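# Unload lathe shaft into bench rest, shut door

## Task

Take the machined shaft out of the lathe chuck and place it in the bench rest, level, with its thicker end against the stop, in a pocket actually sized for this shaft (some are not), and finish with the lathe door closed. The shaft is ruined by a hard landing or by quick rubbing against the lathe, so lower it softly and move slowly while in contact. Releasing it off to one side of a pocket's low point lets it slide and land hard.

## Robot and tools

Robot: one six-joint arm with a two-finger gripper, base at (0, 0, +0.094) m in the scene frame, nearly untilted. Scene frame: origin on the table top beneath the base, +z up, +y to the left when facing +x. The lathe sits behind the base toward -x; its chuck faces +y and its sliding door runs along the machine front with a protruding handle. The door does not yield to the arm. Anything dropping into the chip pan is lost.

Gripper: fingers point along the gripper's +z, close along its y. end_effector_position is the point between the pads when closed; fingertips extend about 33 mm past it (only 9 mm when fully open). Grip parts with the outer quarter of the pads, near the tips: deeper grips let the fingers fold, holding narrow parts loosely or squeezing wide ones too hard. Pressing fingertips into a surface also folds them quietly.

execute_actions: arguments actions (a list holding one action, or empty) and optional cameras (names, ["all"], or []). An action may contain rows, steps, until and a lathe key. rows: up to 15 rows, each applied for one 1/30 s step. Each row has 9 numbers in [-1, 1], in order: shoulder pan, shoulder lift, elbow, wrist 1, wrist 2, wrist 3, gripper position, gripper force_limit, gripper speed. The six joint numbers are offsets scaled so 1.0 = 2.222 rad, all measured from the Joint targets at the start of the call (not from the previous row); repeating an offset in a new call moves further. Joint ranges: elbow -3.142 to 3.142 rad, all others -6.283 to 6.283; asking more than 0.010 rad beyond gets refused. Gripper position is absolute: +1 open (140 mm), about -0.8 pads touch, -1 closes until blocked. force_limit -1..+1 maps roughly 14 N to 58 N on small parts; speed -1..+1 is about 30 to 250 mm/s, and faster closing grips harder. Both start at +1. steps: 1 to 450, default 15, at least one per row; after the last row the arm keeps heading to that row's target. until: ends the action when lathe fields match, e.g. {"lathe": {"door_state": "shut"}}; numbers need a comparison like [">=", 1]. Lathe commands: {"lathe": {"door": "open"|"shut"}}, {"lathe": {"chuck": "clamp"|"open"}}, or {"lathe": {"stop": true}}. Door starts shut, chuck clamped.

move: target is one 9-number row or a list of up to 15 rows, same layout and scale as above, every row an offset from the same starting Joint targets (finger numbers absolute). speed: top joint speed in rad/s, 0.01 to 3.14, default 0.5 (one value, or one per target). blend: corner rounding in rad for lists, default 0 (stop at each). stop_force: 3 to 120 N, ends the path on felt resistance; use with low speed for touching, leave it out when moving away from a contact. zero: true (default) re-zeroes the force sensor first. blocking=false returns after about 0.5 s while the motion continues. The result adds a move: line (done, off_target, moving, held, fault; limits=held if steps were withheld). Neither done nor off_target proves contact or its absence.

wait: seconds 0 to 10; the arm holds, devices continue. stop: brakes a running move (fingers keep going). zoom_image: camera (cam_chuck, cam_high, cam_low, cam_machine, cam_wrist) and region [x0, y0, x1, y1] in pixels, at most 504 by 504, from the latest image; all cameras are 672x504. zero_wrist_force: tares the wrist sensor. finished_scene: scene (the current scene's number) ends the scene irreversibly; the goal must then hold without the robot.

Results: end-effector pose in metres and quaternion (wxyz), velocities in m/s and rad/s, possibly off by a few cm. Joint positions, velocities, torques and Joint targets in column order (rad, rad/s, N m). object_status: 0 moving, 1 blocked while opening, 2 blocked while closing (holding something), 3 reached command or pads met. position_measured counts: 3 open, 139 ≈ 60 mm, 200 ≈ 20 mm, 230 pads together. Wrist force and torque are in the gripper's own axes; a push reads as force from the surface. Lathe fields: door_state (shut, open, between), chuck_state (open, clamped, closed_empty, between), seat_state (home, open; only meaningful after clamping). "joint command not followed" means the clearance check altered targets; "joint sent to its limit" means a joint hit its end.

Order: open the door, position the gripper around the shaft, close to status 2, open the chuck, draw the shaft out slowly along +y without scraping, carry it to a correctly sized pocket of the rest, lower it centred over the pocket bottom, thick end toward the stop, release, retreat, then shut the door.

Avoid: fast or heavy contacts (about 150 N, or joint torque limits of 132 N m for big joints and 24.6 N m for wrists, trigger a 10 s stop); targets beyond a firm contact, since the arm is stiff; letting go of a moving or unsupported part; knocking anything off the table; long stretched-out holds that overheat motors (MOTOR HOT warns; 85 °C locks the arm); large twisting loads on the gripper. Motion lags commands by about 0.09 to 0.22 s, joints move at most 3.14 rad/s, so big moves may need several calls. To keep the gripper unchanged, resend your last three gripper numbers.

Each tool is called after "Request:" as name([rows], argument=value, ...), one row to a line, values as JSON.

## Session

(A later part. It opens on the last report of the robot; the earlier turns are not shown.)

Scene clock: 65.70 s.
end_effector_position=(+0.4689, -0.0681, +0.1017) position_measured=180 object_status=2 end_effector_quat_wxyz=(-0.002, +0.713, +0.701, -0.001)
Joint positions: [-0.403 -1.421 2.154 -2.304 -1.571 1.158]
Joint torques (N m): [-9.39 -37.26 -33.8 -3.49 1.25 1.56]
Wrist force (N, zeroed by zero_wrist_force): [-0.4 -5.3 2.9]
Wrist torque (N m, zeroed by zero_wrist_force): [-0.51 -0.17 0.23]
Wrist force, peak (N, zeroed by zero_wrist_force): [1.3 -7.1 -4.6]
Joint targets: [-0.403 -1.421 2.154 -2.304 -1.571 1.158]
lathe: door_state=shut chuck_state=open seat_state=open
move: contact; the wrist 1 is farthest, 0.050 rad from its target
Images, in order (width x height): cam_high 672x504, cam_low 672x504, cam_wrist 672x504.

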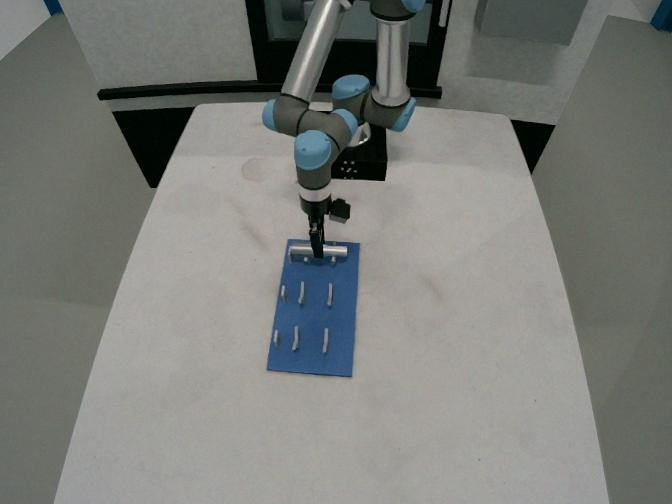

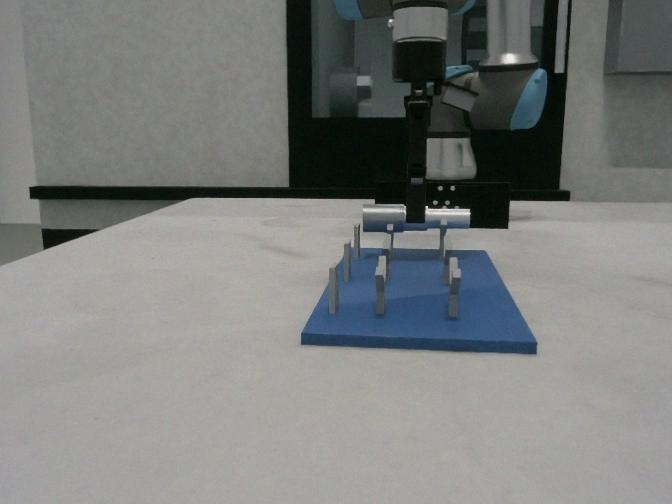

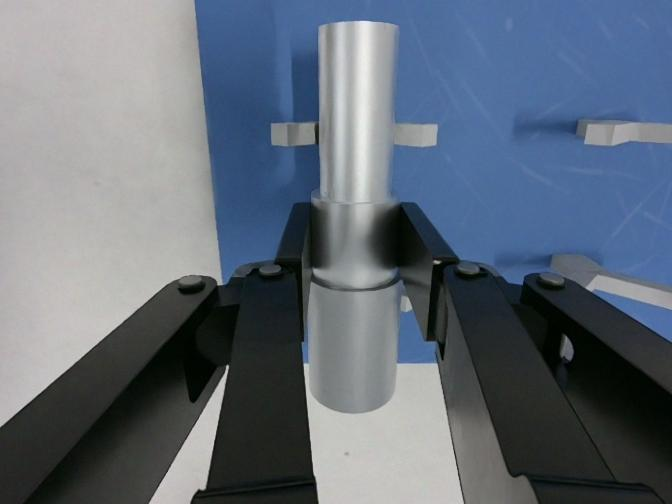

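Request:
move(target=[-0.000239,-0.001859,-0.000055,0.001913,0,-0.000239,-1,1,0.1], speed=0.02)

Request:
move(target=[-0.0109,0.0015,-0.001824,0.000324,0,-0.0109,-1,1,0.1], speed=0.01, stop_force=4, cameras=["cam_low","cam_high"])

Request:
zoom_image(camera="cam_low", region=[320, 170, 480, 290])

Request:
zoom_image(camera="cam_high", region=[270, 220, 370, 295])

Scene clock: 67.47 s.
end_effector_position=(+0.4683, -0.0681, +0.1032) position_measured=180 object_status=2 end_effector_quat_wxyz=(-0.002, +0.713, +0.701, -0.001)
Joint positions: [-0.403 -1.425 2.154 -2.3 -1.571 1.158]
Joint torques (N m): [-12.27 -31.08 -31.41 -2.01 1.23 -1.57]
Wrist force (N, zeroed by zero_wrist_force): [-0.1 -1.2 4.3]
Wrist torque (N m, zeroed by zero_wrist_force): [-0.61 -0.06 0.10]
Wrist force, peak (N, zeroed by zero_wrist_force): [-0.5 -5.6 2.9]
Joint targets: [-0.403 -1.425 2.154 -2.300 -1.571 1.158]
lathe: door_state=shut chuck_state=open seat_state=open
move: done

Scene clock: 69.73 s.
end_effector_position=(+0.4681, -0.0751, +0.1032) position_measured=180 object_status=2 end_effector_quat_wxyz=(-0.002, +0.713, +0.701, -0.001)
Joint positions: [-0.417 -1.423 2.152 -2.3 -1.571 1.144]
Joint torques (N m): [9.01 -31.08 -19.96 -5.5 -2.7 1.87]
Wrist force (N, zeroed by zero_wrist_force): [5.1 -0.7 2.9]
Wrist torque (N m, zeroed by zero_wrist_force): [-0.65 -0.21 0.09]
Wrist force, peak (N, zeroed by zero_wrist_force): [8.8 -1.2 2.0]
Joint targets: [-0.417 -1.423 2.152 -2.300 -1.571 1.144]
lathe: door_state=shut chuck_state=open seat_state=open
move: contact
Images, in order (width x height): cam_high 672x504, cam_low 672x504.

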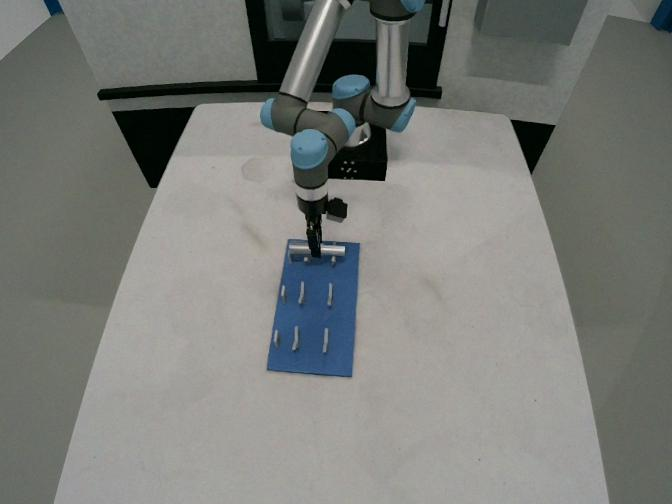

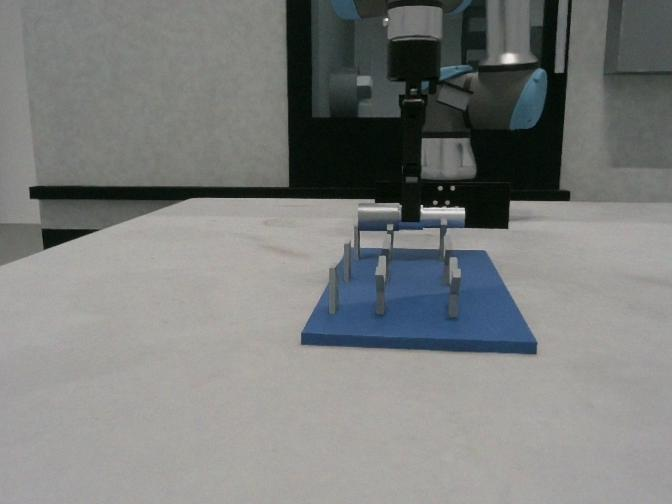

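Scaled by 3.150 from the camera's 672x504 image, which has a finer 960x720 frame.

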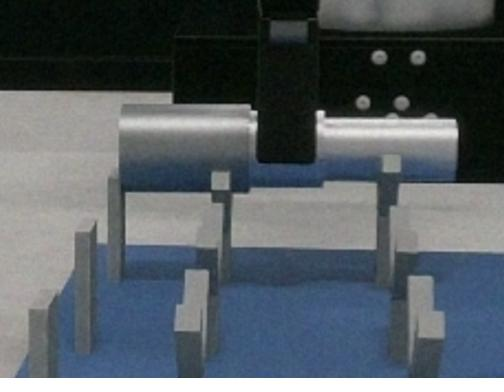

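Scaled by 5.040 from the camera's 672x504 image, which has a finer 960x720 frame.

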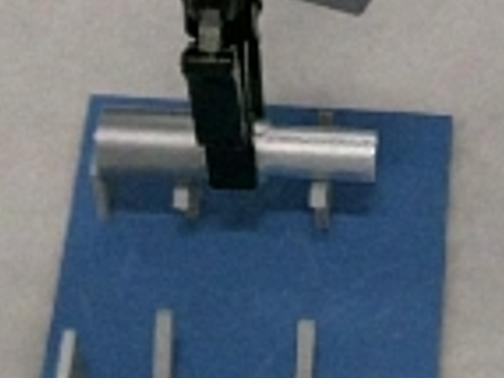

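Request:
move(target=[0.000136,-0.00002,0.00002,0,0,0.000136,-1,1,0.1], speed=0.01)

Request:
move(target=[0,0.0034,0.00204,-0.00544,0,0,-1,1,0.1], speed=0.01, stop_force=3)

Scene clock: 70.60 s.
end_effector_position=(+0.4681, -0.0750, +0.1032) position_measured=180 object_status=2 end_effector_quat_wxyz=(-0.002, +0.713, +0.701, -0.001)
Joint positions: [-0.417 -1.423 2.152 -2.3 -1.571 1.144]
Joint torques (N m): [8.49 -33.42 -9.82 -4.76 0.47 0.91]
Wrist force (N, zeroed by zero_wrist_force): [0.0 -1.6 4.3]
Wrist torque (N m, zeroed by zero_wrist_force): [-0.69 -0.09 0.00]
Wrist force, peak (N, zeroed by zero_wrist_force): [5.3 -0.6 3.0]
Joint targets: [-0.417 -1.423 2.152 -2.300 -1.571 1.144]
lathe: door_state=shut chuck_state=open seat_state=open
move: done

Scene clock: 72.53 s.
end_effector_position=(+0.4681, -0.0750, +0.1010) position_measured=180 object_status=2 end_effector_quat_wxyz=(-0.002, +0.713, +0.701, -0.001)
Joint positions: [-0.417 -1.419 2.154 -2.306 -1.571 1.144]
Joint torques (N m): [6.79 -35.47 -31.72 -1.65 1.35 -0.08]
Wrist force (N, zeroed by zero_wrist_force): [0.2 -3.3 1.9]
Wrist torque (N m, zeroed by zero_wrist_force): [-0.61 -0.19 0.09]
Wrist force, peak (N, zeroed by zero_wrist_force): [3.3 -5.0 -2.5]
Joint targets: [-0.417 -1.419 2.154 -2.306 -1.571 1.144]
lathe: door_state=shut chuck_state=open seat_state=open
move: contact

Request:
move(target=[-0.000159,-0.00039,0.000475,-0.000085,0,-0.000159,-1,1,0.1], speed=0.01)

Request:
move(target=[0,0.0034,0.00204,-0.00544,0,0,-1,1,0.1], speed=0.01, stop_force=3)

Scene clock: 73.50 s.
end_effector_position=(+0.4677, -0.0749, +0.1010) position_measured=180 object_status=2 end_effector_quat_wxyz=(-0.002, +0.713, +0.701, -0.001)
Joint positions: [-0.417 -1.42 2.155 -2.306 -1.571 1.143]
Joint torques (N m): [-12.83 -36.45 -7.56 -5.61 1.33 -1.61]
Wrist force (N, zeroed by zero_wrist_force): [0.0 -1.4 4.6]
Wrist torque (N m, zeroed by zero_wrist_force): [-0.66 -0.08 0.04]
Wrist force, peak (N, zeroed by zero_wrist_force): [0.5 -1.5 4.8]
Joint targets: [-0.417 -1.420 2.155 -2.306 -1.571 1.143]
lathe: door_state=shut chuck_state=open seat_state=open
move: done

Scene clock: 74.90 s.
end_effector_position=(+0.4677, -0.0750, +0.1006) position_measured=180 object_status=2 end_effector_quat_wxyz=(-0.002, +0.713, +0.701, -0.001)
Joint positions: [-0.417 -1.419 2.156 -2.308 -1.571 1.143]
Joint torques (N m): [-12.21 -35.57 -31.94 -1.23 1.2 -1.53]
Wrist force (N, zeroed by zero_wrist_force): [0.1 -2.9 -0.2]
Wrist torque (N m, zeroed by zero_wrist_force): [-0.61 -0.33 0.13]
Wrist force, peak (N, zeroed by zero_wrist_force): [2.1 -5.8 -4.3]
Joint targets: [-0.417 -1.419 2.156 -2.308 -1.571 1.143]
lathe: door_state=shut chuck_state=open seat_state=open
move: contact

Request:
move(target=[-0.0001,-0.00024,0.0003,-0.00005,0,-0.0001,-1,1,0.1], speed=0.01)

Request:
move(target=[0,0.0034,0.00204,-0.00544,0,0,-1,1,0.1], speed=0.01, stop_force=3)

Scene clock: 76.10 s.
end_effector_position=(+0.4675, -0.0750, +0.1006) position_measured=180 object_status=2 end_effector_quat_wxyz=(-0.002, +0.713, +0.701, -0.001)
Joint positions: [-0.418 -1.42 2.156 -2.308 -1.571 1.143]
Joint torques (N m): [-12.54 -34.15 -4.44 -3.93 0.93 -1.55]
Wrist force (N, zeroed by zero_wrist_force): [0.5 2.9 2.2]
Wrist torque (N m, zeroed by zero_wrist_force): [-0.75 -0.14 -0.03]
Wrist force, peak (N, zeroed by zero_wrist_force): [1.7 -2.6 3.8]
Joint targets: [-0.418 -1.420 2.156 -2.308 -1.571 1.143]
lathe: door_state=shut chuck_state=open seat_state=open
move: done

Scene clock: 76.93 s.
end_effector_position=(+0.4675, -0.0749, +0.1005) position_measured=180 object_status=2 end_effector_quat_wxyz=(-0.002, +0.713, +0.701, -0.001)
Joint positions: [-0.418 -1.42 2.157 -2.308 -1.571 1.143]
Joint torques (N m): [-13.82 -31.88 -27.33 0.94 0.34 -1.41]
Wrist force (N, zeroed by zero_wrist_force): [1.8 4.0 -3.0]
Wrist torque (N m, zeroed by zero_wrist_force): [-0.80 -0.34 -0.03]
Wrist force, peak (N, zeroed by zero_wrist_force): [3.9 0.7 -5.0]
Joint targets: [-0.418 -1.420 2.157 -2.308 -1.571 1.143]
lathe: door_state=shut chuck_state=open seat_state=open
move: contact; the wrist 1 is farthest, 0.012 rad from its target

Request:
move(target=[0.00005,0.000117,-0.000142,0.000025,0,0.00005,-1,1,0.1], speed=0.01, cameras=["cam_low","cam_high"])

Request:
zoom_image(camera="cam_low", region=[320, 170, 480, 290])

Scene clock: 77.67 s.
end_effector_position=(+0.4676, -0.0750, +0.1005) position_measured=180 object_status=2 end_effector_quat_wxyz=(-0.002, +0.713, +0.701, -0.001)
Joint positions: [-0.418 -1.419 2.156 -2.308 -1.571 1.143]
Joint torques (N m): [5.37 -19.3 -30.11 -4.08 0.1 1.09]
Wrist force (N, zeroed by zero_wrist_force): [2.8 -0.6 -2.1]
Wrist torque (N m, zeroed by zero_wrist_force): [-0.68 -0.29 0.08]
Wrist force, peak (N, zeroed by zero_wrist_force): [1.9 3.8 -3.4]
Joint targets: [-0.418 -1.419 2.156 -2.308 -1.571 1.143]
lathe: door_state=shut chuck_state=open seat_state=open
move: done
Images, in order (width x height): cam_high 672x504, cam_low 672x504.

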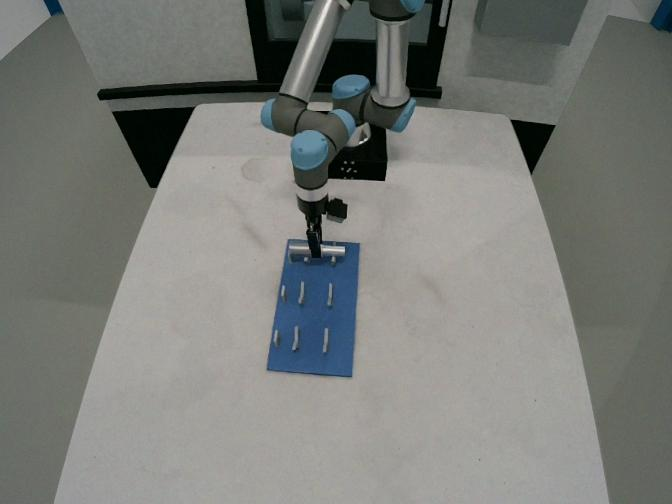

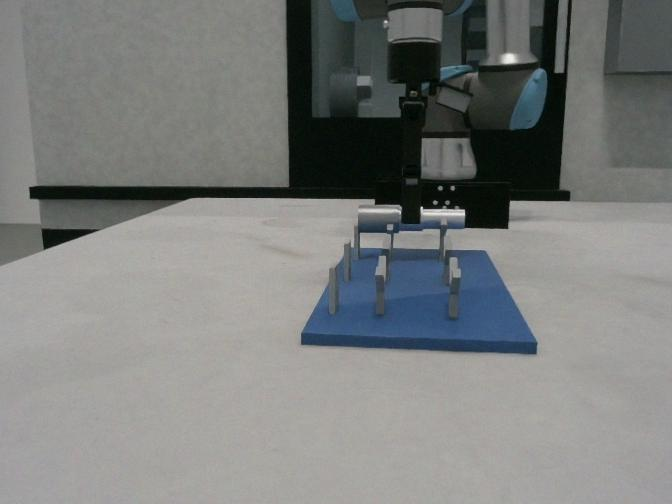

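Scaled by 3.150 from the camera's 672x504 image, which has a finer 960x720 frame.

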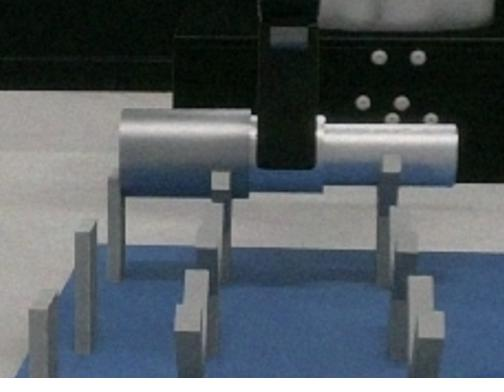

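Seated and balanced. Release.

Request:
execute_actions([
  {"rows":[[0,0,0,0,0,0,0,-1,-1]],"steps":45},
], cameras=["cam_low","cam_wrist"])

Request:
zoom_image(camera="cam_low", region=[320, 170, 480, 290])

Scene clock: 80.33 s.
end_effector_position=(+0.4676, -0.0750, +0.1005) position_measured=129 object_status=3 end_effector_quat_wxyz=(-0.002, +0.713, +0.701, -0.001)
Joint positions: [-0.418 -1.419 2.156 -2.308 -1.571 1.143]
Joint torques (N m): [9.64 -31.03 -27.79 -1.26 -0.59 1.23]
Wrist force (N, zeroed by zero_wrist_force): [0.1 -1.3 0.5]
Wrist torque (N m, zeroed by zero_wrist_force): [-0.63 -0.15 0.09]
Wrist force, peak (N, zeroed by zero_wrist_force): [3.8 -1.4 -2.9]
Joint targets: [-0.418 -1.419 2.156 -2.308 -1.571 1.143]
lathe: door_state=shut chuck_state=open seat_state=open
Images, in order (width x height): cam_low 672x504, cam_wrist 672x504.

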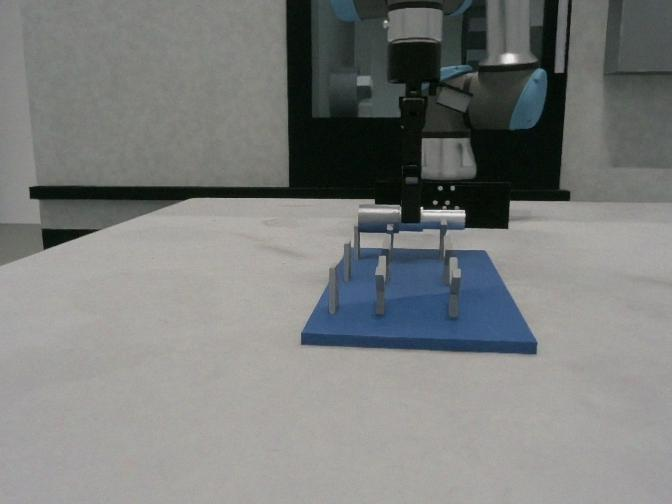

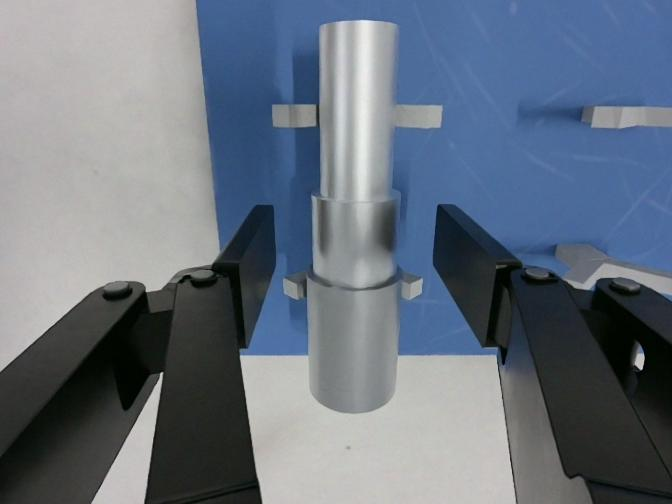

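Scaled by 3.150 from the camera's 672x504 image, which has a finer 960x720 frame.

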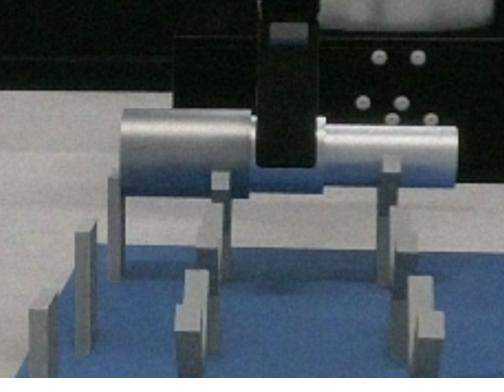

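Request:
execute_actions([
  {"rows":[[0,0,0,0,0,0,0.4,-1,-0.8]],"steps":35},
])

Request:
move([
  [0,-0.0127,-0.0077,0.0204,0,0,0.4,-1,-0.8],
  [0,-0.06,-0.05,0.11,0,0,0.4,-1,-0.8],
], speed=[0.05,0.3], blend=[0.005,0], cameras=["cam_low","cam_wrist","cam_machine","cam_high"])

Request:
zoom_image(camera="cam_low", region=[320, 170, 480, 290])

Scene clock: 82.17 s.
end_effector_position=(+0.4676, -0.0750, +0.1005) position_measured=78 object_status=3 end_effector_quat_wxyz=(-0.002, +0.713, +0.701, -0.001)
Joint positions: [-0.418 -1.419 2.156 -2.308 -1.571 1.143]
Joint torques (N m): [9.4 -31.4 -25.9 -1.09 -1.28 1.38]
Wrist force (N, zeroed by zero_wrist_force): [0.1 -1.3 0.4]
Wrist torque (N m, zeroed by zero_wrist_force): [-0.64 -0.15 0.10]
Wrist force, peak (N, zeroed by zero_wrist_force): [0.3 -1.6 0.2]
Joint targets: [-0.418 -1.419 2.156 -2.308 -1.571 1.143]
lathe: door_state=shut chuck_state=open seat_state=open

Scene clock: 84.17 s.
end_effector_position=(+0.4669, -0.0746, +0.1835) position_measured=78 object_status=3 end_effector_quat_wxyz=(-0.002, +0.713, +0.701, -0.001)
Joint positions: [-0.418 -1.553 2.045 -2.064 -1.571 1.143]
Joint torques (N m): [9.3 -24.03 -9.32 -2.62 -1.28 1.23]
Wrist force (N, zeroed by zero_wrist_force): [0.2 -1.4 0.0]
Wrist torque (N m, zeroed by zero_wrist_force): [-0.66 -0.15 0.10]
Wrist force, peak (N, zeroed by zero_wrist_force): [0.4 -1.6 -1.3]
Joint targets: [-0.418 -1.553 2.045 -2.064 -1.571 1.143]
lathe: door_state=shut chuck_state=open seat_state=open
move: done
Images, in order (width x height): cam_high 672x504, cam_low 672x504, cam_machine 672x504, cam_wrist 672x504.

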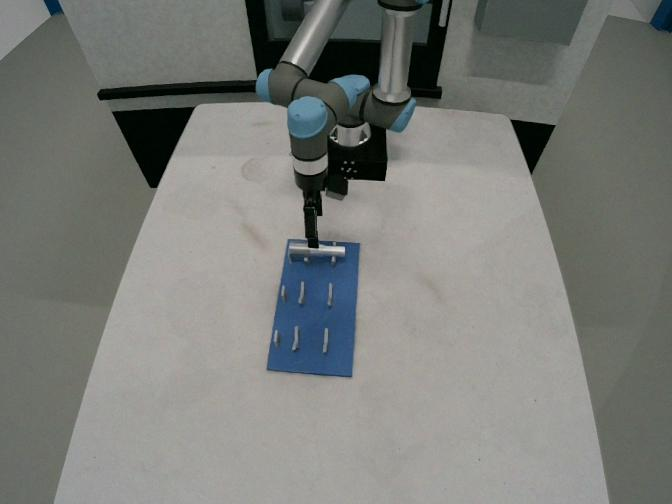

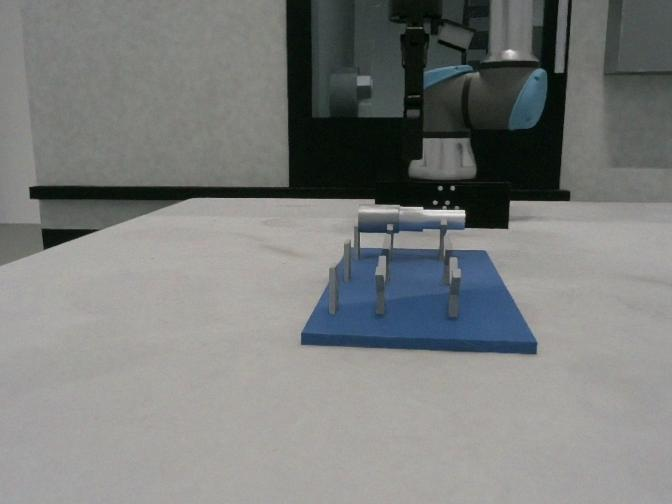

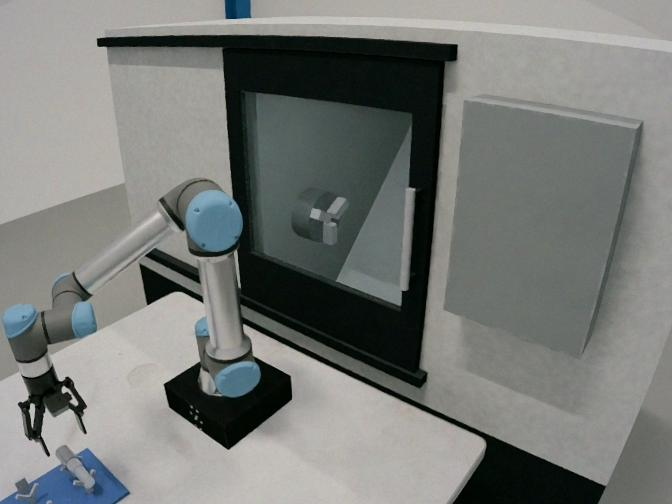

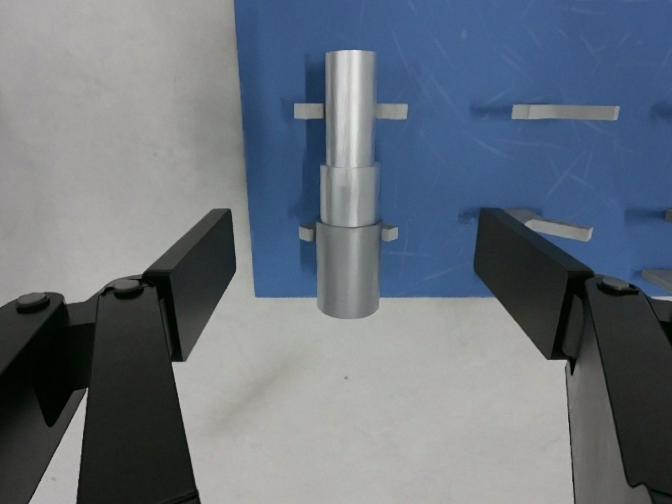

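Scaled by 3.150 from the camera's 672x504 image, which has a finer 960x720 frame.

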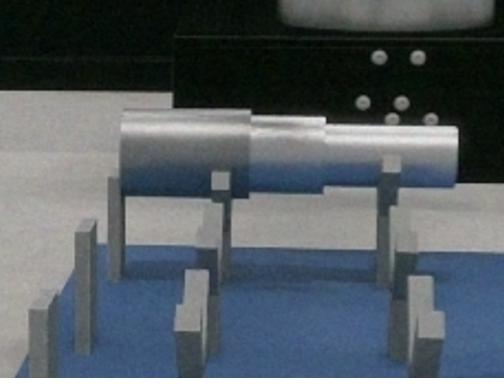

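Request:
finished_scene(scene=2)

The scene is finished: the task was done.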